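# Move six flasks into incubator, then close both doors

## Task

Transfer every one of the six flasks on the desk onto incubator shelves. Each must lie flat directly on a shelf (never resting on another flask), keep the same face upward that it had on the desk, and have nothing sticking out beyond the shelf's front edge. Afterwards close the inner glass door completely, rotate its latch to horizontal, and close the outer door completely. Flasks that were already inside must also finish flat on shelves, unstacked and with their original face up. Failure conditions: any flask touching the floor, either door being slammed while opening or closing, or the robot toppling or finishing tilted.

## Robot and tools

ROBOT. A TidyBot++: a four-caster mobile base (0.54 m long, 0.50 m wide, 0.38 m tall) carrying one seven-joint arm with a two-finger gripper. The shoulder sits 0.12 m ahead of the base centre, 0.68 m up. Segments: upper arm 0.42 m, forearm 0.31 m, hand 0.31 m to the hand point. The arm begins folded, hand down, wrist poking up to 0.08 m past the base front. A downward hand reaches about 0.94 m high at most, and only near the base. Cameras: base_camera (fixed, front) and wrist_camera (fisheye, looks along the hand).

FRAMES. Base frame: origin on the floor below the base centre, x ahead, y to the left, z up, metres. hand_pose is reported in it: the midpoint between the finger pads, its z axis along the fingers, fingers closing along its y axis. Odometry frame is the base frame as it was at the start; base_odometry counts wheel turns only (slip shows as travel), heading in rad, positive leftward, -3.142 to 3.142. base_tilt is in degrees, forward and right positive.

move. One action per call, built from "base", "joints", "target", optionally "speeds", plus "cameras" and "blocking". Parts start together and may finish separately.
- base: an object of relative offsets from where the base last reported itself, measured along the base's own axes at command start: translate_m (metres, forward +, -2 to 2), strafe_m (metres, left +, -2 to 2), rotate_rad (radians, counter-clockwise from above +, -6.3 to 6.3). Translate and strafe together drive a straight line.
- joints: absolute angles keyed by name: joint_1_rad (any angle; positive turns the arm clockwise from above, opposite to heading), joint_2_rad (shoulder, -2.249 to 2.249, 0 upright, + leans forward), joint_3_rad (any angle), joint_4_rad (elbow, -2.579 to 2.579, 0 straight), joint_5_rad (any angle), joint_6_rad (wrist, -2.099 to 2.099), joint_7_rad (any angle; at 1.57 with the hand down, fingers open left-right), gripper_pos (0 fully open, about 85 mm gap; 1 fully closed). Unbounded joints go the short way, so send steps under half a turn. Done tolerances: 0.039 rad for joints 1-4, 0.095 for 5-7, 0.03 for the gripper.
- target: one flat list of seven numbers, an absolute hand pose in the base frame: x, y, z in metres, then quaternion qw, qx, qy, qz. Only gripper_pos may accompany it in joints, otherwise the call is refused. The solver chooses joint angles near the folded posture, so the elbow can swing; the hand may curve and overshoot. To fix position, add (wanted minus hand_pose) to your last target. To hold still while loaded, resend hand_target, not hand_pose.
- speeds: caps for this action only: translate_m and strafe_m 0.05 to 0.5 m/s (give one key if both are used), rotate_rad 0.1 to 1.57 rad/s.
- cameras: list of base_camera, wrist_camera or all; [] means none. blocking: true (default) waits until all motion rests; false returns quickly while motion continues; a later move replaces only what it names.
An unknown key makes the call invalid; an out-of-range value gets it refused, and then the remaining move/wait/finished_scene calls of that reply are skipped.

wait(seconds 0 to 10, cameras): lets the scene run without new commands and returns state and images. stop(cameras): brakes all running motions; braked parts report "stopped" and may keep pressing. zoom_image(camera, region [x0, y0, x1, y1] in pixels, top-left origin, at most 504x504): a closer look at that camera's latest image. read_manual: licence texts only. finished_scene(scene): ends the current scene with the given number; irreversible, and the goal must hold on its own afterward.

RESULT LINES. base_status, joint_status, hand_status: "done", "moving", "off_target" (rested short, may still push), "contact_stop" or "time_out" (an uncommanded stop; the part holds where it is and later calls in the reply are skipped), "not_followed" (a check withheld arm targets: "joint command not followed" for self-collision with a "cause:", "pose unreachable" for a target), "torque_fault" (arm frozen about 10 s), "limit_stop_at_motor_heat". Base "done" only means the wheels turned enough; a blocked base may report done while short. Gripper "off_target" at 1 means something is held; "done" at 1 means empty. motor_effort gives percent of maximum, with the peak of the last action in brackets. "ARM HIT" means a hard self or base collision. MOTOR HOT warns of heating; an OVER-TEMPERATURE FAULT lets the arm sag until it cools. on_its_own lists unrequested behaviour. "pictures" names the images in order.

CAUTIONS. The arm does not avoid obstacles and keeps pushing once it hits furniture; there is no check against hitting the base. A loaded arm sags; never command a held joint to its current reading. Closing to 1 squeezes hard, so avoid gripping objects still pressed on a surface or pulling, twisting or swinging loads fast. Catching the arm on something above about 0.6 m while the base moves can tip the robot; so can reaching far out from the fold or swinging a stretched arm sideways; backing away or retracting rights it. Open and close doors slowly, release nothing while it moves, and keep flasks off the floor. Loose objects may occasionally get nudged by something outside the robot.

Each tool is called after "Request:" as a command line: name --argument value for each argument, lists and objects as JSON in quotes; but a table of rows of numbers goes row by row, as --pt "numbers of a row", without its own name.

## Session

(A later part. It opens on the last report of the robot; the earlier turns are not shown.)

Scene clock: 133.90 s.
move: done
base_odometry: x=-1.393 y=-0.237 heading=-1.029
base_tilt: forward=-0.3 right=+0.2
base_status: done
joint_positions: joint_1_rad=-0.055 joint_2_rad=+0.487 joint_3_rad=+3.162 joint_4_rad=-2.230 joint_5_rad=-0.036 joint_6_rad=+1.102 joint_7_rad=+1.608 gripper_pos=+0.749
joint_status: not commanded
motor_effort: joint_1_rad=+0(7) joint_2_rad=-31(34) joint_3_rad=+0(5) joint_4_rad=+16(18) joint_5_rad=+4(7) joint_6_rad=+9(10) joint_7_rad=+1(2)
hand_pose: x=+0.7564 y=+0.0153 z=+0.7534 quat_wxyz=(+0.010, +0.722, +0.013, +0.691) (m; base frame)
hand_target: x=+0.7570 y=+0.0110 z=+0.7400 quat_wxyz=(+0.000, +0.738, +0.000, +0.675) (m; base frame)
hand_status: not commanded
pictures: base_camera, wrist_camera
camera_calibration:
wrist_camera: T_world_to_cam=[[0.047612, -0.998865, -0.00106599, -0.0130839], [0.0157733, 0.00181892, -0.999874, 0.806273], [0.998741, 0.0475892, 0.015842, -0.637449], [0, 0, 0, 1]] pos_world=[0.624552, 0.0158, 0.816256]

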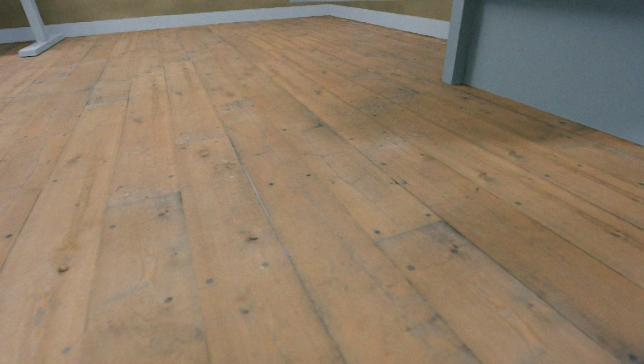

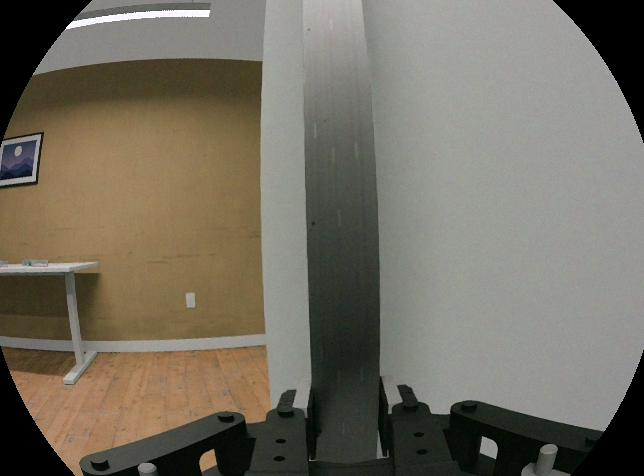

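Request:
move --base '{"translate_m": -0.1109, "strafe_m": -0.1756, "rotate_rad": 0.2}' --speeds '{"translate_m": 0.11, "rotate_rad": 0.1}' --cameras '[]'

Request:
move --base '{"translate_m": -0.1109, "strafe_m": -0.1756, "rotate_rad": 0.2}' --speeds '{"translate_m": 0.11, "rotate_rad": 0.1}' --cameras '[]'

Request:
move --base '{"translate_m": -0.1109, "strafe_m": -0.1756, "rotate_rad": 0.2}' --speeds '{"translate_m": 0.11, "rotate_rad": 0.1}'

Scene clock: 142.27 s.
move: done
base_odometry: x=-1.601 y=-0.233 heading=-0.829
base_tilt: forward=-0.3 right=+0.2
base_status: done
joint_positions: joint_1_rad=-0.059 joint_2_rad=+0.487 joint_3_rad=+3.159 joint_4_rad=-2.230 joint_5_rad=-0.037 joint_6_rad=+1.102 joint_7_rad=+1.608 gripper_pos=+0.749
joint_status: not commanded
motor_effort: joint_1_rad=+1(8) joint_2_rad=-31(33) joint_3_rad=+0(6) joint_4_rad=+15(19) joint_5_rad=+4(7) joint_6_rad=+9(10) joint_7_rad=+1(2)
hand_pose: x=+0.7560 y=+0.0195 z=+0.7534 quat_wxyz=(+0.007, +0.723, +0.015, +0.691) (m; base frame)
hand_target: x=+0.7570 y=+0.0110 z=+0.7400 quat_wxyz=(+0.000, +0.738, +0.000, +0.675) (m; base frame)
hand_status: not commanded
pictures: none
No camera images: "cameras" was empty.

Scene clock: 144.77 s.
move: done
base_odometry: x=-1.805 y=-0.270 heading=-0.629
base_tilt: forward=-0.3 right=+0.2
base_status: done
joint_positions: joint_1_rad=-0.063 joint_2_rad=+0.486 joint_3_rad=+3.155 joint_4_rad=-2.231 joint_5_rad=-0.037 joint_6_rad=+1.101 joint_7_rad=+1.608 gripper_pos=+0.749
joint_status: not commanded
motor_effort: joint_1_rad=+2(8) joint_2_rad=-32(33) joint_3_rad=+1(6) joint_4_rad=+16(18) joint_5_rad=+3(6) joint_6_rad=+10(10) joint_7_rad=+0(2)
hand_pose: x=+0.7557 y=+0.0242 z=+0.7534 quat_wxyz=(+0.004, +0.723, +0.017, +0.691) (m; base frame)
hand_target: x=+0.7570 y=+0.0110 z=+0.7400 quat_wxyz=(+0.000, +0.738, +0.000, +0.675) (m; base frame)
hand_status: not commanded
pictures: none
No camera images: "cameras" was empty.

Scene clock: 147.27 s.
move: done
base_odometry: x=-1.998 y=-0.346 heading=-0.430
base_tilt: forward=-0.3 right=+0.2
base_status: done
joint_positions: joint_1_rad=-0.068 joint_2_rad=+0.486 joint_3_rad=+3.152 joint_4_rad=-2.231 joint_5_rad=-0.037 joint_6_rad=+1.101 joint_7_rad=+1.608 gripper_pos=+0.749
joint_status: not commanded
motor_effort: joint_1_rad=+3(8) joint_2_rad=-32(34) joint_3_rad=+2(6) joint_4_rad=+16(18) joint_5_rad=+2(6) joint_6_rad=+9(10) joint_7_rad=+0(1)
hand_pose: x=+0.7554 y=+0.0290 z=+0.7535 quat_wxyz=(+0.000, +0.723, +0.019, +0.691) (m; base frame)
hand_target: x=+0.7570 y=+0.0110 z=+0.7400 quat_wxyz=(+0.000, +0.738, +0.000, +0.675) (m; base frame)
hand_status: not commanded
pictures: base_camera, wrist_camera
camera_calibration:
wrist_camera: T_world_to_cam=[[0.0689516, -0.997596, -0.00685984, -0.0110748], [0.0148295, 0.00790038, -0.999859, 0.806872], [0.99751, 0.0688401, 0.0153386, -0.636481], [0, 0, 0, 1]] pos_world=[0.623694, 0.0263927, 0.816445]

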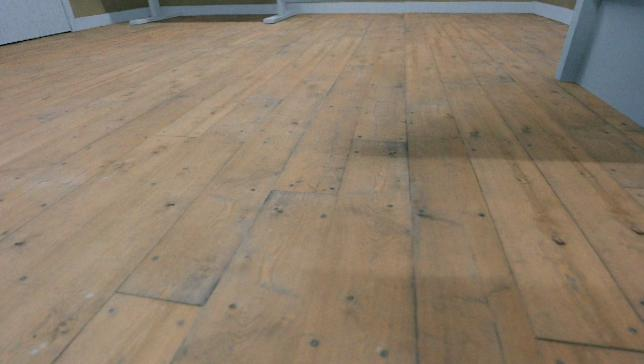

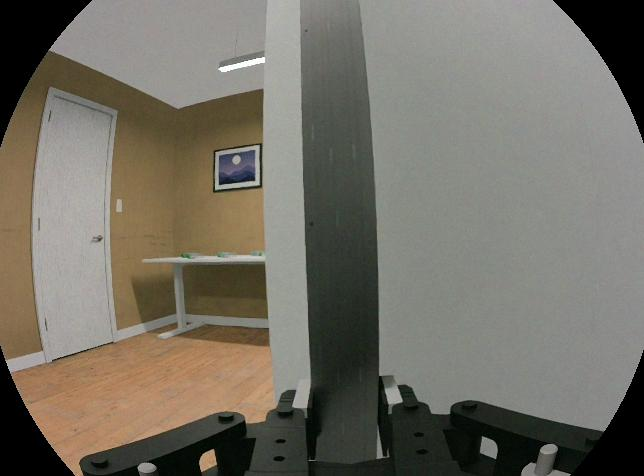

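Request:
move --base '{"translate_m": -0.1109, "strafe_m": -0.1756, "rotate_rad": 0.2}' --speeds '{"translate_m": 0.11, "rotate_rad": 0.1}' --cameras '[]'

Request:
move --joints '{"gripper_pos": 0}' --cameras '[]'

Request:
move --base '{"translate_m": -0.25}' --speeds '{"translate_m": 0.2}'

Scene clock: 153.90 s.
move: done
base_odometry: x=-2.172 y=-0.460 heading=-0.230
base_tilt: forward=-0.3 right=+0.2
base_status: done
joint_positions: joint_1_rad=-0.073 joint_2_rad=+0.485 joint_3_rad=+3.148 joint_4_rad=-2.231 joint_5_rad=-0.037 joint_6_rad=+1.101 joint_7_rad=+1.608 gripper_pos=+0.749
joint_status: not commanded
motor_effort: joint_1_rad=+4(9) joint_2_rad=-32(34) joint_3_rad=+2(6) joint_4_rad=+15(18) joint_5_rad=+2(6) joint_6_rad=+9(10) joint_7_rad=+0(1)
hand_pose: x=+0.7549 y=+0.0341 z=+0.7535 quat_wxyz=(-0.003, +0.723, +0.021, +0.691) (m; base frame)
hand_target: x=+0.7570 y=+0.0110 z=+0.7400 quat_wxyz=(+0.000, +0.738, +0.000, +0.675) (m; base frame)
hand_status: not commanded
pictures: none
No camera images: "cameras" was empty.

Scene clock: 154.97 s.
move: done
base_odometry: x=-2.172 y=-0.460 heading=-0.230
base_tilt: forward=-0.3 right=+0.2
base_status: not commanded
joint_positions: joint_1_rad=-0.060 joint_2_rad=+0.485 joint_3_rad=+3.152 joint_4_rad=-2.231 joint_5_rad=-0.037 joint_6_rad=+1.101 joint_7_rad=+1.608 gripper_pos=+0.000
joint_status: all done
motor_effort: joint_1_rad=+0(5) joint_2_rad=-32(32) joint_3_rad=-1(3) joint_4_rad=+13(16) joint_5_rad=+0(3) joint_6_rad=+8(9) joint_7_rad=+0(1)
hand_pose: x=+0.7557 y=+0.0234 z=+0.7537 quat_wxyz=(+0.003, +0.723, +0.016, +0.691) (m; base frame)
hand_target: x=+0.7570 y=+0.0110 z=+0.7400 quat_wxyz=(+0.000, +0.738, +0.000, +0.675) (m; base frame)
hand_status: not commanded
pictures: none
No camera images: "cameras" was empty.

Scene clock: 157.00 s.
move: done
base_odometry: x=-2.416 y=-0.403 heading=-0.230
base_tilt: forward=-0.3 right=+0.2
base_status: done
joint_positions: joint_1_rad=-0.060 joint_2_rad=+0.486 joint_3_rad=+3.152 joint_4_rad=-2.231 joint_5_rad=-0.037 joint_6_rad=+1.101 joint_7_rad=+1.608 gripper_pos=+0.000
joint_status: not commanded
motor_effort: joint_1_rad=+0(1) joint_2_rad=-32(34) joint_3_rad=-1(2) joint_4_rad=+13(14) joint_5_rad=+1(1) joint_6_rad=+9(9) joint_7_rad=+0(1)
hand_pose: x=+0.7557 y=+0.0234 z=+0.7536 quat_wxyz=(+0.003, +0.723, +0.016, +0.691) (m; base frame)
hand_target: x=+0.7570 y=+0.0110 z=+0.7400 quat_wxyz=(+0.000, +0.738, +0.000, +0.675) (m; base frame)
hand_status: not commanded
pictures: base_camera, wrist_camera
camera_calibration:
wrist_camera: T_world_to_cam=[[0.0600553, -0.998173, -0.00660913, -0.0101187], [0.0150149, 0.00752367, -0.999859, 0.806896], [0.998082, 0.0599476, 0.0154393, -0.636705], [0, 0, 0, 1]] pos_world=[0.623976, 0.0219979, 0.816545]

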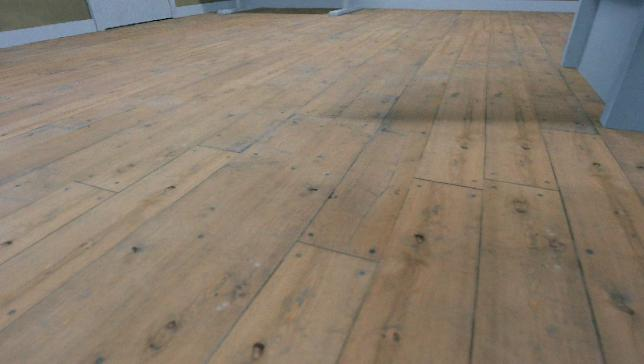

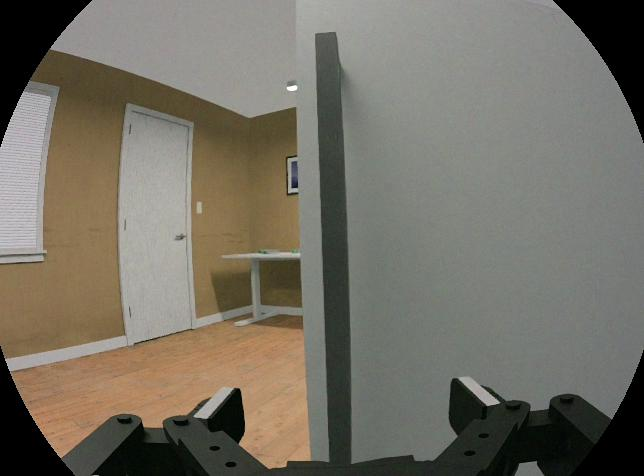

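Request:
move --joints '{"joint_2_rad": -0.35, "joint_4_rad": -2.53, "joint_6_rad": 0.45}' --cameras '[]'

Request:
move --base '{"translate_m": 0.5135, "strafe_m": 1.035}' --cameras '[]'

Request:
move --base '{"translate_m": 1.325, "strafe_m": -0.452, "rotate_rad": -1.9}'

Scene clock: 178.33 s.
move: done
base_odometry: x=-2.416 y=-0.403 heading=-0.230
base_tilt: forward=-0.3 right=+0.2
base_status: not commanded
joint_positions: joint_1_rad=-0.060 joint_2_rad=-0.338 joint_3_rad=+3.152 joint_4_rad=-2.502 joint_5_rad=-0.037 joint_6_rad=+0.523 joint_7_rad=+1.608 gripper_pos=+0.000
joint_status: all done
motor_effort: joint_1_rad=-1(1) joint_2_rad=-8(33) joint_3_rad=+1(2) joint_4_rad=+19(21) joint_5_rad=+1(1) joint_6_rad=+9(10) joint_7_rad=+1(1)
hand_pose: x=+0.5504 y=+0.0163 z=+0.8811 quat_wxyz=(-0.010, +0.732, +0.012, +0.682) (m; base frame)
hand_target: x=+0.5401 y=+0.0066 z=+0.8478 quat_wxyz=(-0.015, +0.761, -0.007, +0.648) (m; base frame)
hand_status: not commanded
pictures: none
No camera images: "cameras" was empty.

Scene clock: 181.53 s.
move: done
base_odometry: x=-1.680 y=+0.488 heading=-0.230
base_tilt: forward=-0.3 right=+0.1
base_status: done
joint_positions: joint_1_rad=-0.060 joint_2_rad=-0.341 joint_3_rad=+3.153 joint_4_rad=-2.503 joint_5_rad=-0.037 joint_6_rad=+0.520 joint_7_rad=+1.608 gripper_pos=+0.000
joint_status: not commanded
motor_effort: joint_1_rad=+0(1) joint_2_rad=-8(9) joint_3_rad=-1(3) joint_4_rad=+20(21) joint_5_rad=+1(1) joint_6_rad=+9(10) joint_7_rad=+0(1)
hand_pose: x=+0.5496 y=+0.0157 z=+0.8807 quat_wxyz=(-0.010, +0.732, +0.012, +0.681) (m; base frame)
hand_target: x=+0.5401 y=+0.0066 z=+0.8478 quat_wxyz=(-0.015, +0.761, -0.007, +0.648) (m; base frame)
hand_status: not commanded
pictures: none
No camera images: "cameras" was empty.

Scene clock: 185.97 s.
move: done
base_odometry: x=-0.492 y=-0.254 heading=-2.131
base_tilt: forward=-0.3 right=+0.2
base_status: done
joint_positions: joint_1_rad=-0.060 joint_2_rad=-0.345 joint_3_rad=+3.154 joint_4_rad=-2.505 joint_5_rad=-0.037 joint_6_rad=+0.519 joint_7_rad=+1.608 gripper_pos=+0.000
joint_status: not commanded
motor_effort: joint_1_rad=+0(2) joint_2_rad=-7(9) joint_3_rad=-1(2) joint_4_rad=+20(21) joint_5_rad=+1(1) joint_6_rad=+8(9) joint_7_rad=+0(1)
hand_pose: x=+0.5484 y=+0.0154 z=+0.8813 quat_wxyz=(-0.010, +0.731, +0.012, +0.682) (m; base frame)
hand_target: x=+0.5401 y=+0.0066 z=+0.8478 quat_wxyz=(-0.015, +0.761, -0.007, +0.648) (m; base frame)
hand_status: not commanded
pictures: base_camera, wrist_camera
camera_calibration:
wrist_camera: T_world_to_cam=[[0.0710271, -0.996946, -0.0324572, 0.0118176], [-0.0113654, 0.0317284, -0.999432, 0.951488], [0.99741, 0.0713556, -0.00907716, -0.409557], [0, 0, 0, 1]] pos_world=[0.418471, 0.0108166, 0.947613]

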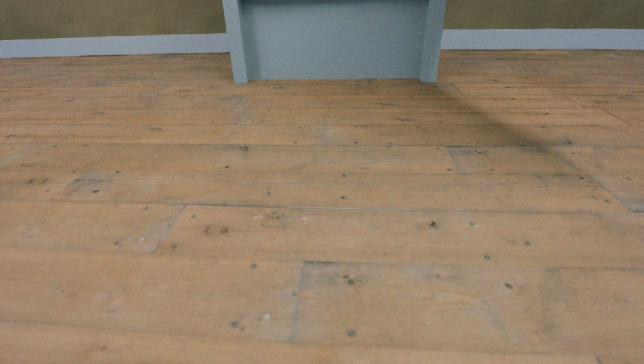

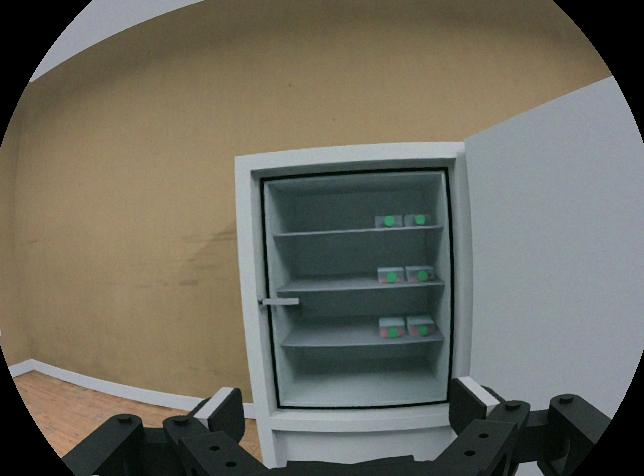

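Request:
move --base '{"translate_m": 0.35}' --cameras '["wrist_camera"]'

Request:
zoom_image --camera "wrist_camera" --region '[180, 80, 520, 440]'

Scene clock: 190.03 s.
move: done
base_odometry: x=-0.678 y=-0.551 heading=-2.130
base_tilt: forward=-0.4 right=+0.2
base_status: done
joint_positions: joint_1_rad=-0.060 joint_2_rad=-0.343 joint_3_rad=+3.154 joint_4_rad=-2.506 joint_5_rad=-0.037 joint_6_rad=+0.518 joint_7_rad=+1.608 gripper_pos=+0.000
joint_status: not commanded
motor_effort: joint_1_rad=+0(1) joint_2_rad=-8(11) joint_3_rad=+0(1) joint_4_rad=+20(21) joint_5_rad=+1(1) joint_6_rad=+9(9) joint_7_rad=+0(1)
hand_pose: x=+0.5487 y=+0.0154 z=+0.8795 quat_wxyz=(-0.010, +0.733, +0.012, +0.680) (m; base frame)
hand_target: x=+0.5401 y=+0.0066 z=+0.8478 quat_wxyz=(-0.015, +0.761, -0.007, +0.648) (m; base frame)
hand_status: not commanded
pictures: wrist_camera
camera_calibration:
wrist_camera: T_world_to_cam=[[0.0709919, -0.996945, -0.0325658, 0.0119606], [-0.015664, 0.0315299, -0.99938, 0.952048], [0.997354, 0.071458, -0.0133778, -0.405977], [0, 0, 0, 1]] pos_world=[0.418967, 0.0109163, 0.946417]

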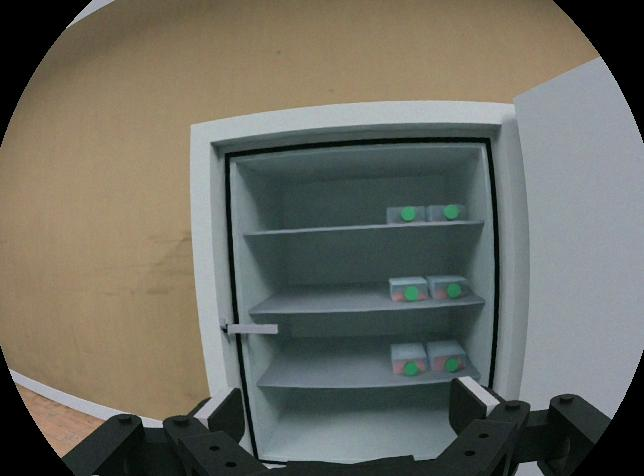

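Scaled by 1.400.

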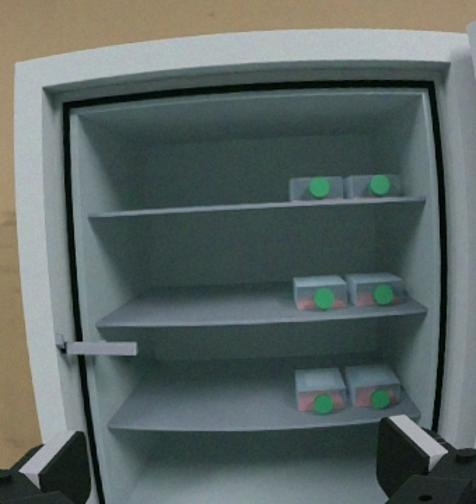

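Request:
move --base '{"translate_m": 0.25, "strafe_m": 0.12}' --cameras '["wrist_camera"]'

Request:
zoom_image --camera "wrist_camera" --region '[160, 240, 400, 440]'

Scene clock: 203.73 s.
move: done
base_odometry: x=-0.709 y=-0.826 heading=-2.130
base_tilt: forward=-0.3 right=+0.2
base_status: done
joint_positions: joint_1_rad=-0.060 joint_2_rad=-0.344 joint_3_rad=+3.154 joint_4_rad=-2.506 joint_5_rad=-0.037 joint_6_rad=+0.517 joint_7_rad=+1.608 gripper_pos=+0.000
joint_status: not commanded
motor_effort: joint_1_rad=-1(1) joint_2_rad=-7(10) joint_3_rad=+0(2) joint_4_rad=+20(21) joint_5_rad=+0(2) joint_6_rad=+9(9) joint_7_rad=+0(1)
hand_pose: x=+0.5484 y=+0.0154 z=+0.8796 quat_wxyz=(-0.010, +0.733, +0.012, +0.680) (m; base frame)
hand_target: x=+0.5401 y=+0.0066 z=+0.8478 quat_wxyz=(-0.015, +0.761, -0.007, +0.648) (m; base frame)
hand_status: not commanded
pictures: wrist_camera
camera_calibration:
wrist_camera: T_world_to_cam=[[0.0709964, -0.996942, -0.0326514, 0.012061], [-0.0154708, 0.0316295, -0.99938, 0.951961], [0.997357, 0.0714575, -0.0131779, -0.405868], [0, 0, 0, 1]] pos_world=[0.418667, 0.0109164, 0.946416]

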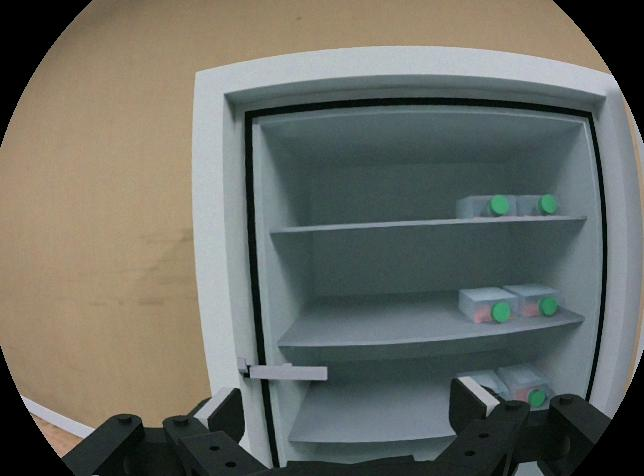

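Scaled by 2.100.

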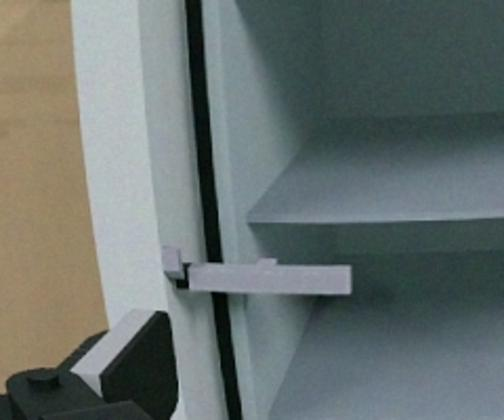

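Request:
move --target '[0.65, 0.06, 0.74, 0, 0.738, 0, 0.675]' --cameras '["wrist_camera"]'

Request:
zoom_image --camera "wrist_camera" --region '[180, 100, 480, 380]'

Scene clock: 213.03 s.
move: done
base_odometry: x=-0.709 y=-0.826 heading=-2.130
base_tilt: forward=-0.3 right=+0.1
base_status: not commanded
joint_positions: joint_1_rad=-0.280 joint_2_rad=+0.363 joint_3_rad=+3.173 joint_4_rad=-2.507 joint_5_rad=-0.203 joint_6_rad=+1.173 joint_7_rad=+1.608 gripper_pos=+0.000
joint_status: not commanded
motor_effort: joint_1_rad=+0(1) joint_2_rad=-24(25) joint_3_rad=-1(1) joint_4_rad=+10(20) joint_5_rad=+1(1) joint_6_rad=+9(9) joint_7_rad=+0(1)
hand_pose: x=+0.6534 y=+0.0793 z=+0.7323 quat_wxyz=(-0.022, +0.751, +0.020, +0.660) (m; base frame)
hand_target: x=+0.6500 y=+0.0600 z=+0.7400 quat_wxyz=(+0.000, +0.738, +0.000, +0.675) (m; base frame)
hand_status: done (0.021 m and 4.1 deg from the pose sent, 0.178 m and 1.9 deg at the start)
pictures: wrist_camera
camera_calibration:
wrist_camera: T_world_to_cam=[[0.0990837, -0.994143, -0.0431474, 0.0525802], [-0.0709085, 0.0361965, -0.996826, 0.838451], [0.992549, 0.101829, -0.0669067, -0.47708], [0, 0, 0, 1]] pos_world=[0.527769, 0.0705036, 0.806139]

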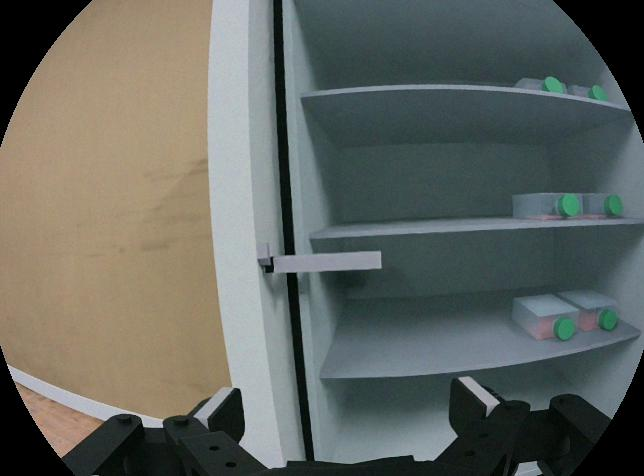

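Scaled by 1.680.

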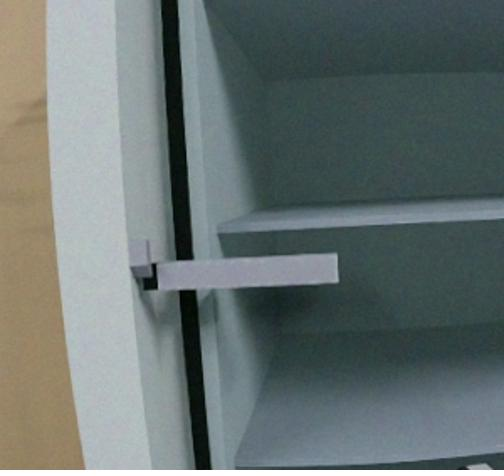

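Request:
move --target '[0.62, 0.0, 0.71, 0, 0.722, 0, 0.692]' --joints '{"gripper_pos": 1}' --cameras '[]'

Request:
move --base '{"translate_m": 0.14, "strafe_m": 0.05}' --speeds '{"translate_m": 0.2}'

Request:
move --target '[0.67, 0.0, 0.72, 0, 0.722, 0, 0.692]' --cameras '["wrist_camera"]'

Scene clock: 252.83 s.
move: off_target
base_odometry: x=-0.709 y=-0.826 heading=-2.130
base_tilt: forward=-0.3 right=+0.2
base_status: not commanded
joint_positions: joint_1_rad=-0.022 joint_2_rad=+0.559 joint_3_rad=+3.173 joint_4_rad=-2.553 joint_5_rad=-0.050 joint_6_rad=+1.578 joint_7_rad=+1.608 gripper_pos=+0.999
joint_status: all done
motor_effort: joint_1_rad=+0(2) joint_2_rad=-27(28) joint_3_rad=-1(2) joint_4_rad=+6(10) joint_5_rad=+0(1) joint_6_rad=+9(10) joint_7_rad=+0(1)
hand_pose: x=+0.6625 y=-0.0158 z=+0.7359 quat_wxyz=(+0.038, +0.694, -0.001, +0.719) (m; base frame)
hand_target: x=+0.6548 y=-0.0001 z=+0.7426 quat_wxyz=(+0.000, +0.682, +0.001, +0.731) (m; base frame)
hand_status: off_target (0.052 m and 6.3 deg from the pose sent, 0.089 m and 6.0 deg at the start; a joint's target at an end of its range on 33 of 33 steps)
pictures: none
No camera images: "cameras" was empty.

Scene clock: 254.37 s.
move: done
base_odometry: x=-0.741 y=-0.972 heading=-2.130
base_tilt: forward=-0.3 right=+0.2
base_status: done
joint_positions: joint_1_rad=-0.020 joint_2_rad=+0.563 joint_3_rad=+3.173 joint_4_rad=-2.558 joint_5_rad=-0.048 joint_6_rad=+1.581 joint_7_rad=+1.608 gripper_pos=+0.999
joint_status: not commanded
motor_effort: joint_1_rad=+0(2) joint_2_rad=-27(28) joint_3_rad=-1(2) joint_4_rad=+6(8) joint_5_rad=+1(1) joint_6_rad=+9(10) joint_7_rad=+0(1)
hand_pose: x=+0.6609 y=-0.0163 z=+0.7331 quat_wxyz=(+0.038, +0.696, -0.001, +0.717) (m; base frame)
hand_target: x=+0.6548 y=-0.0001 z=+0.7426 quat_wxyz=(+0.000, +0.682, +0.001, +0.731) (m; base frame)
hand_status: not commanded
pictures: base_camera, wrist_camera
camera_calibration:
wrist_camera: T_world_to_cam=[[-0.01121, -0.999682, 0.0226097, -0.0185615], [0.0903897, -0.0235316, -0.995628, 0.734693], [0.995843, -0.00911728, 0.0906247, -0.594202], [0, 0, 0, 1]] pos_world=[0.525115, -0.00668463, 0.78575]

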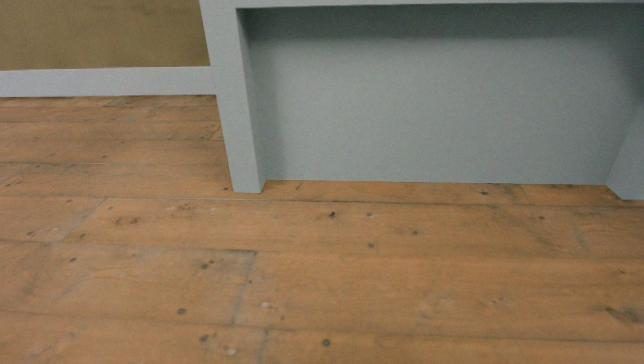

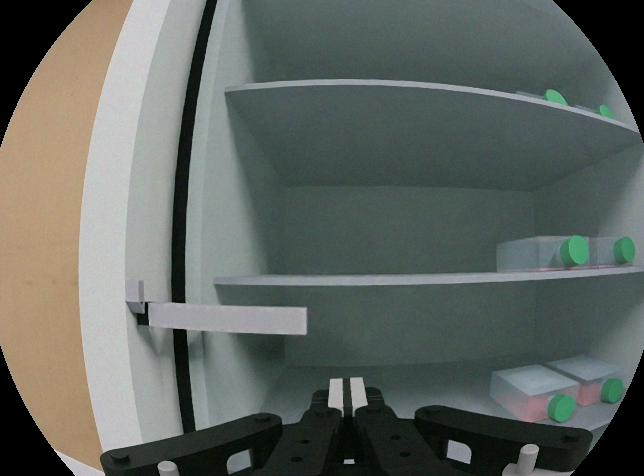

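Scene clock: 255.10 s.
move: done
base_odometry: x=-0.741 y=-0.972 heading=-2.130
base_tilt: forward=-0.4 right=+0.2
base_status: not commanded
joint_positions: joint_1_rad=-0.020 joint_2_rad=+0.533 joint_3_rad=+3.173 joint_4_rad=-2.534 joint_5_rad=-0.048 joint_6_rad=+1.464 joint_7_rad=+1.608 gripper_pos=+0.999
joint_status: not commanded
motor_effort: joint_1_rad=+0(1) joint_2_rad=-27(28) joint_3_rad=-1(2) joint_4_rad=+8(8) joint_5_rad=+0(1) joint_6_rad=+8(9) joint_7_rad=+0(1)
hand_pose: x=+0.6674 y=-0.0167 z=+0.7209 quat_wxyz=(+0.036, +0.718, -0.002, +0.695) (m; base frame)
hand_target: x=+0.6700 y=+0.0000 z=+0.7200 quat_wxyz=(+0.000, +0.722, +0.000, +0.692) (m; base frame)
hand_status: done (0.017 m and 4.2 deg from the pose sent, 0.023 m and 6.0 deg at the start)
pictures: wrist_camera
camera_calibration:
wrist_camera: T_world_to_cam=[[-0.0112378, -0.9998, 0.0165358, -0.014292], [0.027965, -0.0168446, -0.999467, 0.766475], [0.999546, -0.0107694, 0.0281487, -0.556996], [0, 0, 0, 1]] pos_world=[0.535148, -0.00737672, 0.781982]

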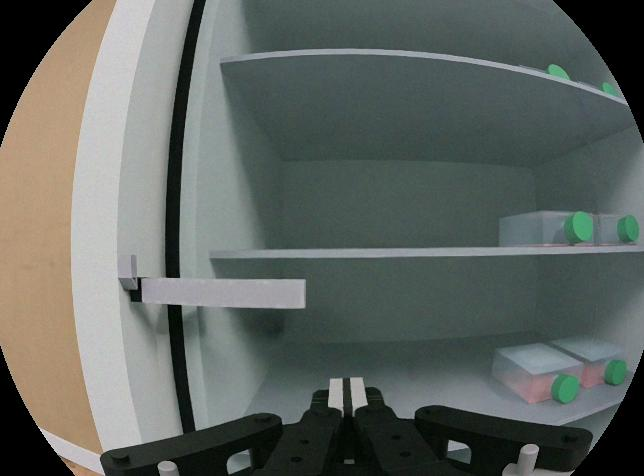

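Request:
zoom_image --camera "wrist_camera" --region '[90, 220, 330, 360]'

Scaled by 2.100.

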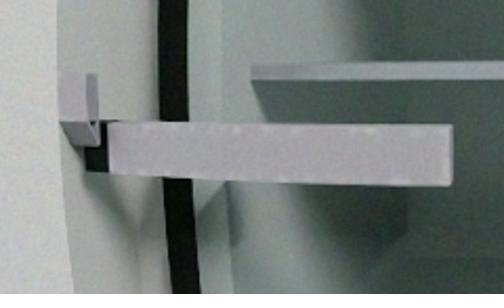

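Request:
move --target '[0.757, 0.037, 0.71, 0, 0.722, 0, 0.692]' --cameras '["wrist_camera"]'

Scene clock: 274.53 s.
move: done
base_odometry: x=-0.741 y=-0.972 heading=-2.130
base_tilt: forward=-0.3 right=+0.2
base_status: not commanded
joint_positions: joint_1_rad=-0.133 joint_2_rad=+0.600 joint_3_rad=+3.176 joint_4_rad=-2.271 joint_5_rad=-0.053 joint_6_rad=+1.322 joint_7_rad=+1.608 gripper_pos=+0.999
joint_status: not commanded
motor_effort: joint_1_rad=+0(1) joint_2_rad=-33(33) joint_3_rad=-1(2) joint_4_rad=+10(11) joint_5_rad=+0(1) joint_6_rad=+9(10) joint_7_rad=+0(1)
hand_pose: x=+0.7498 y=+0.0524 z=+0.7328 quat_wxyz=(-0.004, +0.698, +0.033, +0.715) (m; base frame)
hand_target: x=+0.7570 y=+0.0370 z=+0.7100 quat_wxyz=(+0.000, +0.722, +0.000, +0.692) (m; base frame)
hand_status: done (0.028 m and 5.4 deg from the pose sent, 0.105 m and 4.2 deg at the start)
pictures: wrist_camera
camera_calibration:
wrist_camera: T_world_to_cam=[[0.0963838, -0.995273, 0.0119099, -0.0220296], [0.082295, -0.00395619, -0.9966, 0.733797], [0.991936, 0.0970363, 0.0815247, -0.677953], [0, 0, 0, 1]] pos_world=[0.614222, 0.0467636, 0.786835]

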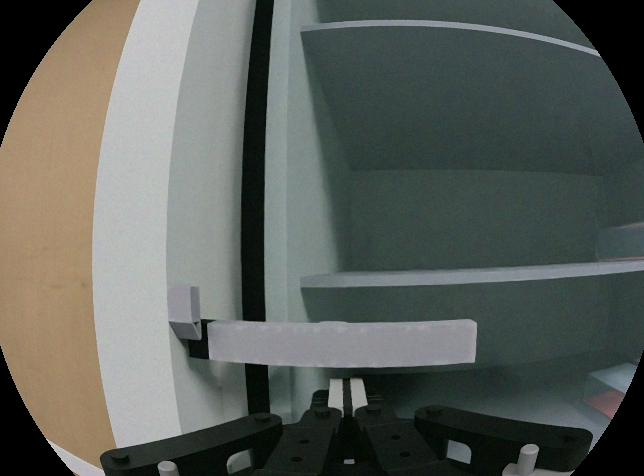

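Request:
move --target '[0.765, -0.008, 0.69, 0, 0.735, 0, 0.678]' --cameras '["wrist_camera"]'

Request:
move --target '[0.78, -0.008, 0.69, 0, 0.735, 0, 0.678]' --cameras '["wrist_camera"]'

Scene clock: 285.30 s.
move: done
base_odometry: x=-0.741 y=-0.972 heading=-2.130
base_tilt: forward=-0.3 right=+0.1
base_status: not commanded
joint_positions: joint_1_rad=+0.008 joint_2_rad=+0.629 joint_3_rad=+3.172 joint_4_rad=-2.251 joint_5_rad=-0.025 joint_6_rad=+1.294 joint_7_rad=+1.608 gripper_pos=+0.999
joint_status: not commanded
motor_effort: joint_1_rad=+0(2) joint_2_rad=-34(34) joint_3_rad=+0(2) joint_4_rad=+11(11) joint_5_rad=+1(1) joint_6_rad=+9(9) joint_7_rad=+0(1)
hand_pose: x=+0.7586 y=-0.0266 z=+0.7137 quat_wxyz=(+0.037, +0.712, -0.003, +0.701) (m; base frame)
hand_target: x=+0.7650 y=-0.0080 z=+0.6900 quat_wxyz=(+0.000, +0.735, +0.000, +0.678) (m; base frame)
hand_status: done (0.031 m and 5.6 deg from the pose sent, 0.076 m and 7.1 deg at the start)
pictures: wrist_camera
camera_calibration:
wrist_camera: T_world_to_cam=[[-0.0132227, -0.999773, 0.0166862, -0.0216959], [0.0444274, -0.0172586, -0.998864, 0.743714], [0.998925, -0.0124664, 0.0446455, -0.659398], [0, 0, 0, 1]] pos_world=[0.625361, -0.0170758, 0.77267]

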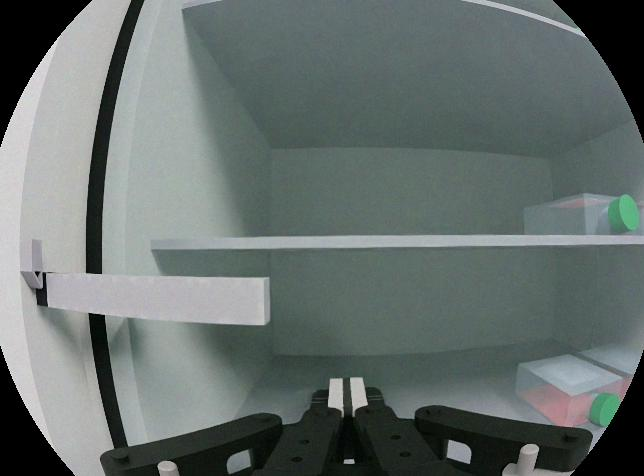

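Scene clock: 286.03 s.
move: off_target
base_odometry: x=-0.741 y=-0.971 heading=-2.130
base_tilt: forward=-0.3 right=+0.2
base_status: not commanded
joint_positions: joint_1_rad=+0.008 joint_2_rad=+0.632 joint_3_rad=+3.172 joint_4_rad=-2.228 joint_5_rad=-0.025 joint_6_rad=+1.271 joint_7_rad=+1.608 gripper_pos=+0.999
joint_status: not commanded
motor_effort: joint_1_rad=-1(1) joint_2_rad=-30(34) joint_3_rad=-1(2) joint_4_rad=+19(20) joint_5_rad=+2(2) joint_6_rad=+7(9) joint_7_rad=+1(1)
hand_pose: x=+0.7658 y=-0.0266 z=+0.7136 quat_wxyz=(+0.037, +0.713, -0.003, +0.700) (m; base frame)
hand_target: x=+0.7800 y=-0.0080 z=+0.6900 quat_wxyz=(+0.000, +0.735, +0.000, +0.678) (m; base frame)
hand_status: off_target (0.033 m and 5.5 deg from the pose sent, 0.037 m and 5.6 deg at the start)
pictures: wrist_camera
camera_calibration:
wrist_camera: T_world_to_cam=[[-0.0127368, -0.999793, 0.0158428, -0.0212584], [0.0411436, -0.0163547, -0.999019, 0.745899], [0.999072, -0.0120724, 0.0413434, -0.664335], [0, 0, 0, 1]] pos_world=[0.632759, -0.0170752, 0.772971]

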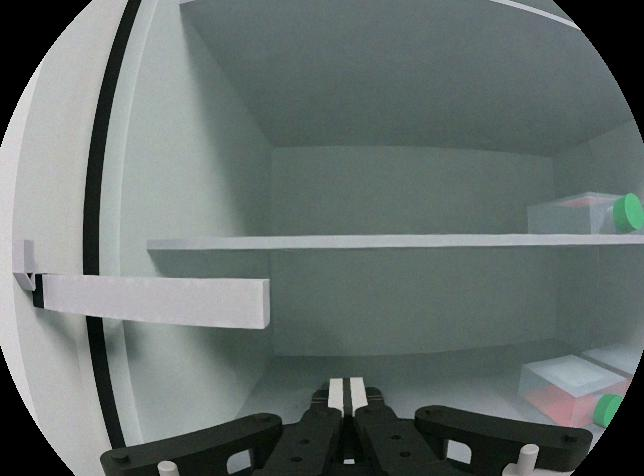

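Request:
move --target '[0.772, 0.022, 0.69, 0, 0.735, 0, 0.678]' --cameras '["wrist_camera"]'

Scene clock: 290.00 s.
move: done
base_odometry: x=-0.741 y=-0.971 heading=-2.130
base_tilt: forward=-0.3 right=+0.2
base_status: not commanded
joint_positions: joint_1_rad=-0.070 joint_2_rad=+0.637 joint_3_rad=+3.184 joint_4_rad=-2.225 joint_5_rad=-0.048 joint_6_rad=+1.268 joint_7_rad=+1.608 gripper_pos=+0.999
joint_status: not commanded
motor_effort: joint_1_rad=+0(6) joint_2_rad=-34(34) joint_3_rad=+0(5) joint_4_rad=+13(19) joint_5_rad=+1(5) joint_6_rad=+9(9) joint_7_rad=+0(1)
hand_pose: x=+0.7674 y=+0.0108 z=+0.7110 quat_wxyz=(+0.021, +0.715, +0.013, +0.699) (m; base frame)
hand_target: x=+0.7720 y=+0.0220 z=+0.6900 quat_wxyz=(+0.000, +0.735, +0.000, +0.678) (m; base frame)
hand_status: done (0.024 m and 4.4 deg from the pose sent, 0.054 m and 5.5 deg at the start)
pictures: wrist_camera
camera_calibration:
wrist_camera: T_world_to_cam=[[0.0328258, -0.999326, 0.0164423, -0.0192135], [0.0377701, -0.0151991, -0.999171, 0.746597], [0.998747, 0.0334196, 0.0372457, -0.662644], [0, 0, 0, 1]] pos_world=[0.634245, 0.0142924, 0.770975]

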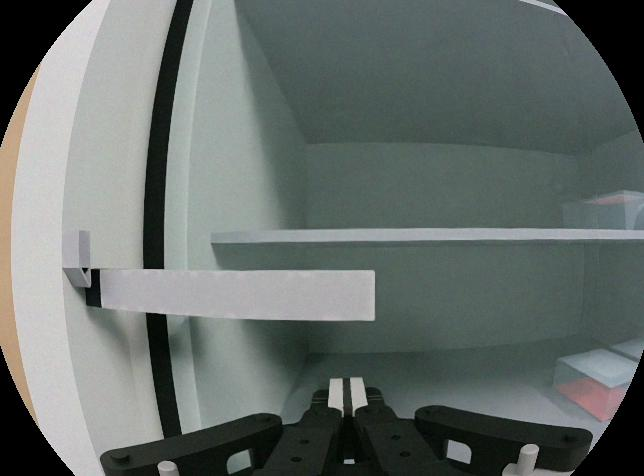

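Request:
move --target '[0.772, 0.022, 0.73, 0, 0.735, 0, 0.678]' --cameras '["wrist_camera"]'

Request:
move --target '[0.772, 0.022, 0.75, 0, 0.735, 0, 0.678]' --cameras '["wrist_camera"]'

Scene clock: 294.30 s.
move: done
base_odometry: x=-0.741 y=-0.971 heading=-2.130
base_tilt: forward=-0.3 right=+0.1
base_status: not commanded
joint_positions: joint_1_rad=-0.070 joint_2_rad=+0.549 joint_3_rad=+3.184 joint_4_rad=-2.210 joint_5_rad=-0.048 joint_6_rad=+1.147 joint_7_rad=+1.608 gripper_pos=+0.999
joint_status: not commanded
motor_effort: joint_1_rad=-1(1) joint_2_rad=-32(36) joint_3_rad=+0(1) joint_4_rad=+13(13) joint_5_rad=+1(1) joint_6_rad=+8(10) joint_7_rad=+0(1)
hand_pose: x=+0.7670 y=+0.0107 z=+0.7363 quat_wxyz=(+0.018, +0.721, +0.011, +0.692) (m; base frame)
hand_target: x=+0.7720 y=+0.0220 z=+0.7300 quat_wxyz=(+0.000, +0.735, +0.000, +0.678) (m; base frame)
hand_status: done (0.014 m and 3.3 deg from the pose sent, 0.023 m and 4.4 deg at the start)
pictures: wrist_camera
camera_calibration:
wrist_camera: T_world_to_cam=[[0.0325113, -0.99944, 0.00793244, -0.0132878], [0.019394, -0.0073043, -0.999785, 0.786284], [0.999283, 0.0326582, 0.0191457, -0.650309], [0, 0, 0, 1]] pos_world=[0.635025, 0.0137009, 0.798671]

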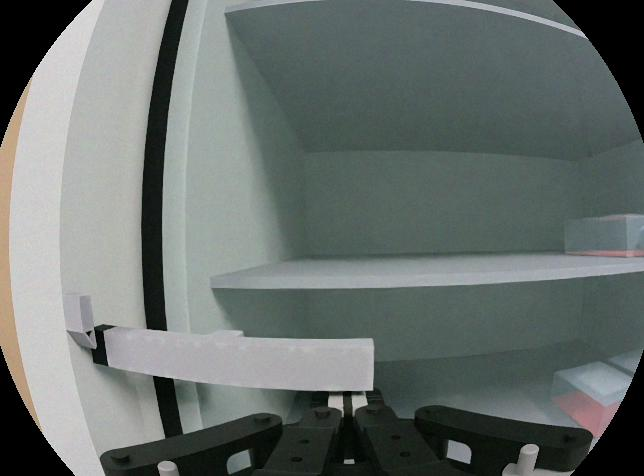

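Scene clock: 295.07 s.
move: done
base_odometry: x=-0.741 y=-0.971 heading=-2.130
base_tilt: forward=-0.4 right=+0.3
base_status: not commanded
joint_positions: joint_1_rad=-0.070 joint_2_rad=+0.509 joint_3_rad=+3.184 joint_4_rad=-2.200 joint_5_rad=-0.048 joint_6_rad=+1.065 joint_7_rad=+1.608 gripper_pos=+0.999
joint_status: not commanded
motor_effort: joint_1_rad=-1(2) joint_2_rad=-35(35) joint_3_rad=-1(2) joint_4_rad=+15(16) joint_5_rad=+1(1) joint_6_rad=+11(11) joint_7_rad=+0(1)
hand_pose: x=+0.7665 y=+0.0107 z=+0.7411 quat_wxyz=(+0.016, +0.732, +0.010, +0.681) (m; base frame)
hand_target: x=+0.7720 y=+0.0220 z=+0.7500 quat_wxyz=(+0.000, +0.735, +0.000, +0.678) (m; base frame)
hand_status: done (0.015 m and 2.2 deg from the pose sent, 0.018 m and 3.3 deg at the start)
pictures: wrist_camera
camera_calibration:
wrist_camera: T_world_to_cam=[[0.0328681, -0.999456, 0.00288413, -0.00975562], [-0.0126557, -0.00330165, -0.999914, 0.815717], [0.99938, 0.0328288, -0.0127574, -0.626337], [0, 0, 0, 1]] pos_world=[0.636593, 0.0135048, 0.807685]

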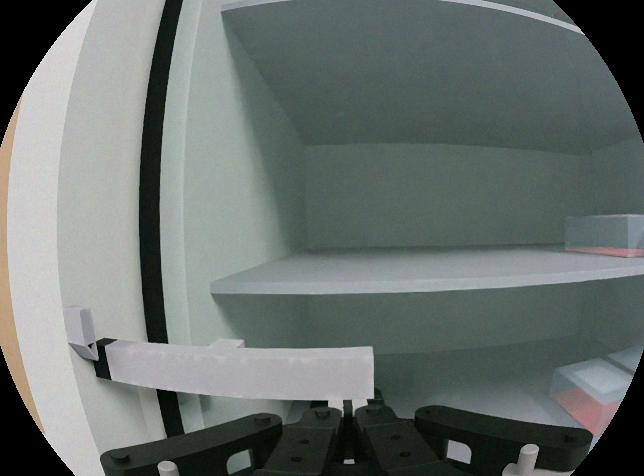

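Request:
move --target '[0.772, 0.022, 0.765, 0, 0.735, 0, 0.678]' --cameras '["wrist_camera"]'

Scene clock: 298.93 s.
move: done
base_odometry: x=-0.741 y=-0.971 heading=-2.130
base_tilt: forward=-0.3 right=+0.2
base_status: not commanded
joint_positions: joint_1_rad=-0.070 joint_2_rad=+0.479 joint_3_rad=+3.184 joint_4_rad=-2.188 joint_5_rad=-0.048 joint_6_rad=+1.005 joint_7_rad=+1.608 gripper_pos=+0.999
joint_status: not commanded
motor_effort: joint_1_rad=-1(1) joint_2_rad=-34(37) joint_3_rad=-1(2) joint_4_rad=+16(17) joint_5_rad=+1(1) joint_6_rad=+11(12) joint_7_rad=+0(1)
hand_pose: x=+0.7667 y=+0.0108 z=+0.7472 quat_wxyz=(+0.015, +0.738, +0.009, +0.674) (m; base frame)
hand_target: x=+0.7720 y=+0.0220 z=+0.7650 quat_wxyz=(+0.000, +0.735, +0.000, +0.678) (m; base frame)
hand_status: done (0.022 m and 2.1 deg from the pose sent, 0.027 m and 2.2 deg at the start)
pictures: wrist_camera
camera_calibration:
wrist_camera: T_world_to_cam=[[0.0331942, -0.999449, -0.000813391, -0.00711287], [-0.030572, -0.000201916, -0.999533, 0.835317], [0.998981, 0.0332036, -0.0305619, -0.612826], [0, 0, 0, 1]] pos_world=[0.637976, 0.0134077, 0.816192]

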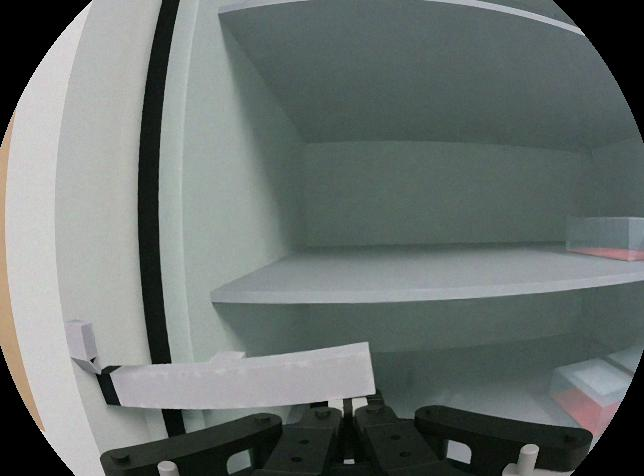

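Request:
move --target '[0.772, 0.022, 0.785, 0, 0.735, 0, 0.678]' --cameras '["wrist_camera"]'

Request:
move --target '[0.772, 0.026, 0.805, 0, 0.735, 0, 0.678]' --cameras '["wrist_camera"]'

Scene clock: 303.63 s.
move: done
base_odometry: x=-0.741 y=-0.971 heading=-2.130
base_tilt: forward=-0.3 right=+0.2
base_status: not commanded
joint_positions: joint_1_rad=-0.070 joint_2_rad=+0.418 joint_3_rad=+3.184 joint_4_rad=-2.167 joint_5_rad=-0.048 joint_6_rad=+0.940 joint_7_rad=+1.608 gripper_pos=+0.999
joint_status: not commanded
motor_effort: joint_1_rad=-1(1) joint_2_rad=-32(36) joint_3_rad=+0(2) joint_4_rad=+17(19) joint_5_rad=+1(1) joint_6_rad=+10(12) joint_7_rad=+0(1)
hand_pose: x=+0.7666 y=+0.0111 z=+0.7768 quat_wxyz=(+0.013, +0.732, +0.007, +0.681) (m; base frame)
hand_target: x=+0.7720 y=+0.0220 z=+0.7850 quat_wxyz=(+0.000, +0.735, +0.000, +0.678) (m; base frame)
hand_status: done (0.015 m and 1.7 deg from the pose sent, 0.040 m and 2.1 deg at the start)
pictures: wrist_camera
camera_calibration:
wrist_camera: T_world_to_cam=[[0.034084, -0.999401, -0.0059564, -0.00357193], [-0.0131565, 0.00551066, -0.999898, 0.851687], [0.999332, 0.0341589, -0.0129608, -0.625786], [0, 0, 0, 1]] pos_world=[0.636695, 0.013113, 0.843468]

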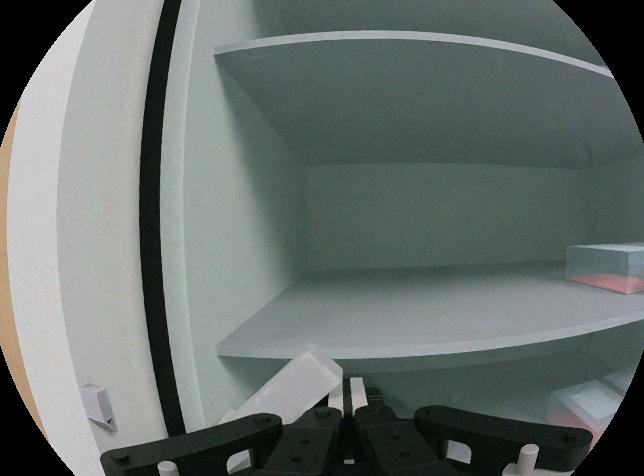

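Scene clock: 304.47 s.
move: done
base_odometry: x=-0.741 y=-0.971 heading=-2.130
base_tilt: forward=-0.2 right=+0.2
base_status: not commanded
joint_positions: joint_1_rad=-0.085 joint_2_rad=+0.368 joint_3_rad=+3.184 joint_4_rad=-2.141 joint_5_rad=-0.049 joint_6_rad=+0.875 joint_7_rad=+1.608 gripper_pos=+0.999
joint_status: not commanded
motor_effort: joint_1_rad=+0(1) joint_2_rad=-30(33) joint_3_rad=+0(1) joint_4_rad=+18(19) joint_5_rad=+0(2) joint_6_rad=+9(11) joint_7_rad=+0(0)
hand_pose: x=+0.7669 y=+0.0211 z=+0.8013 quat_wxyz=(+0.005, +0.729, +0.011, +0.685) (m; base frame)
hand_target: x=+0.7720 y=+0.0260 z=+0.8050 quat_wxyz=(+0.000, +0.735, +0.000, +0.678) (m; base frame)
hand_status: done (0.008 m and 1.7 deg from the pose sent, 0.032 m and 1.7 deg at the start)
pictures: wrist_camera
camera_calibration:
wrist_camera: T_world_to_cam=[[0.0498912, -0.998695, -0.0109613, -0.00156716], [-0.00270714, 0.0108397, -0.999938, 0.868094], [0.998751, 0.0499178, -0.0021628, -0.634702], [0, 0, 0, 1]] pos_world=[0.636337, 0.0207079, 0.86665]

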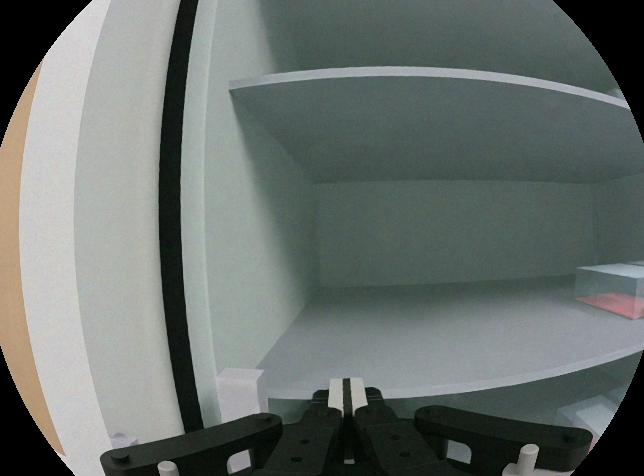

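Request:
move --target '[0.70, 0.045, 0.81, 0, 0.722, 0, 0.692]' --cameras '[]'

Request:
move --joints '{"gripper_pos": 0.2}' --cameras '["wrist_camera"]'

Scene clock: 308.90 s.
move: done
base_odometry: x=-0.741 y=-0.971 heading=-2.130
base_tilt: forward=-0.3 right=+0.2
base_status: not commanded
joint_positions: joint_1_rad=-0.164 joint_2_rad=+0.268 joint_3_rad=+3.184 joint_4_rad=-2.300 joint_5_rad=-0.129 joint_6_rad=+0.907 joint_7_rad=+1.608 gripper_pos=+0.999
joint_status: not commanded
motor_effort: joint_1_rad=-1(1) joint_2_rad=-26(32) joint_3_rad=-1(2) joint_4_rad=+15(19) joint_5_rad=+1(1) joint_6_rad=+9(10) joint_7_rad=+0(1)
hand_pose: x=+0.7089 y=+0.0436 z=+0.7943 quat_wxyz=(-0.014, +0.739, -0.001, +0.673) (m; base frame)
hand_target: x=+0.7000 y=+0.0450 z=+0.8100 quat_wxyz=(+0.000, +0.722, +0.000, +0.692) (m; base frame)
hand_status: done (0.018 m and 3.3 deg from the pose sent, 0.072 m and 1.8 deg at the start)
pictures: none
No camera images: "cameras" was empty.

Scene clock: 309.90 s.
move: done
base_odometry: x=-0.741 y=-0.971 heading=-2.130
base_tilt: forward=-0.4 right=+0.2
base_status: not commanded
joint_positions: joint_1_rad=-0.164 joint_2_rad=+0.268 joint_3_rad=+3.184 joint_4_rad=-2.300 joint_5_rad=-0.130 joint_6_rad=+0.907 joint_7_rad=+1.608 gripper_pos=+0.200
joint_status: all done
motor_effort: joint_1_rad=+0(1) joint_2_rad=-26(26) joint_3_rad=-1(1) joint_4_rad=+14(16) joint_5_rad=+1(1) joint_6_rad=+9(9) joint_7_rad=+0(1)
hand_pose: x=+0.7089 y=+0.0434 z=+0.7943 quat_wxyz=(-0.014, +0.739, -0.001, +0.673) (m; base frame)
hand_target: x=+0.7000 y=+0.0450 z=+0.8100 quat_wxyz=(+0.000, +0.722, +0.000, +0.692) (m; base frame)
hand_status: not commanded
pictures: wrist_camera
camera_calibration:
wrist_camera: T_world_to_cam=[[0.0572335, -0.996713, -0.0573357, 0.0550177], [-0.0342903, 0.0554334, -0.997873, 0.879495], [0.997772, 0.0590779, -0.0310049, -0.554647], [0, 0, 0, 1]] pos_world=[0.58042, 0.0388508, 0.863583]

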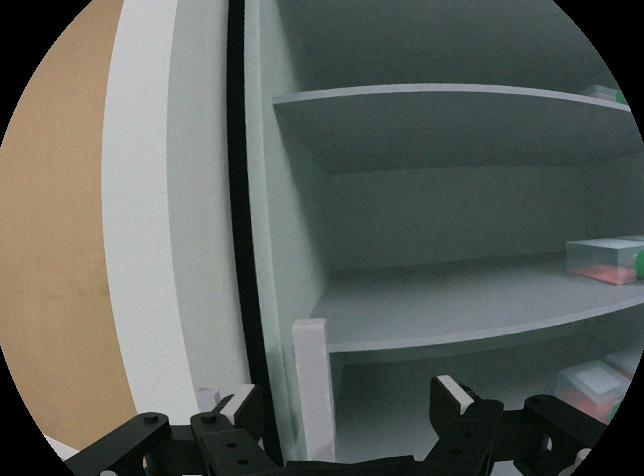

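Request:
move --target '[0.735, 0.056, 0.795, 0, 0.722, 0, 0.692]' --cameras '["wrist_camera"]'

Scene clock: 314.00 s.
move: done
base_odometry: x=-0.741 y=-0.971 heading=-2.130
base_tilt: forward=-0.3 right=+0.2
base_status: not commanded
joint_positions: joint_1_rad=-0.202 joint_2_rad=+0.346 joint_3_rad=+3.184 joint_4_rad=-2.253 joint_5_rad=-0.143 joint_6_rad=+0.916 joint_7_rad=+1.608 gripper_pos=+0.200
joint_status: not commanded
motor_effort: joint_1_rad=+0(1) joint_2_rad=-28(30) joint_3_rad=-1(1) joint_4_rad=+14(16) joint_5_rad=+1(1) joint_6_rad=+9(10) joint_7_rad=+0(0)
hand_pose: x=+0.7291 y=+0.0662 z=+0.7727 quat_wxyz=(-0.023, +0.746, +0.008, +0.665) (m; base frame)
hand_target: x=+0.7350 y=+0.0560 z=+0.7950 quat_wxyz=(+0.000, +0.722, +0.000, +0.692) (m; base frame)
hand_status: done (0.025 m and 5.0 deg from the pose sent, 0.029 m and 3.3 deg at the start)
pictures: wrist_camera
camera_calibration:
wrist_camera: T_world_to_cam=[[0.0820016, -0.994906, -0.0586335, 0.0581783], [-0.0569343, 0.0540591, -0.996913, 0.873225], [0.995005, 0.0850867, -0.0522113, -0.5601], [0, 0, 0, 1]] pos_world=[0.602247, 0.0583332, 0.844697]

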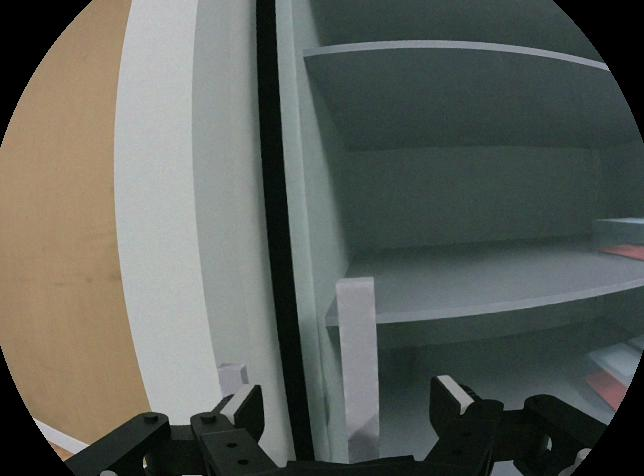

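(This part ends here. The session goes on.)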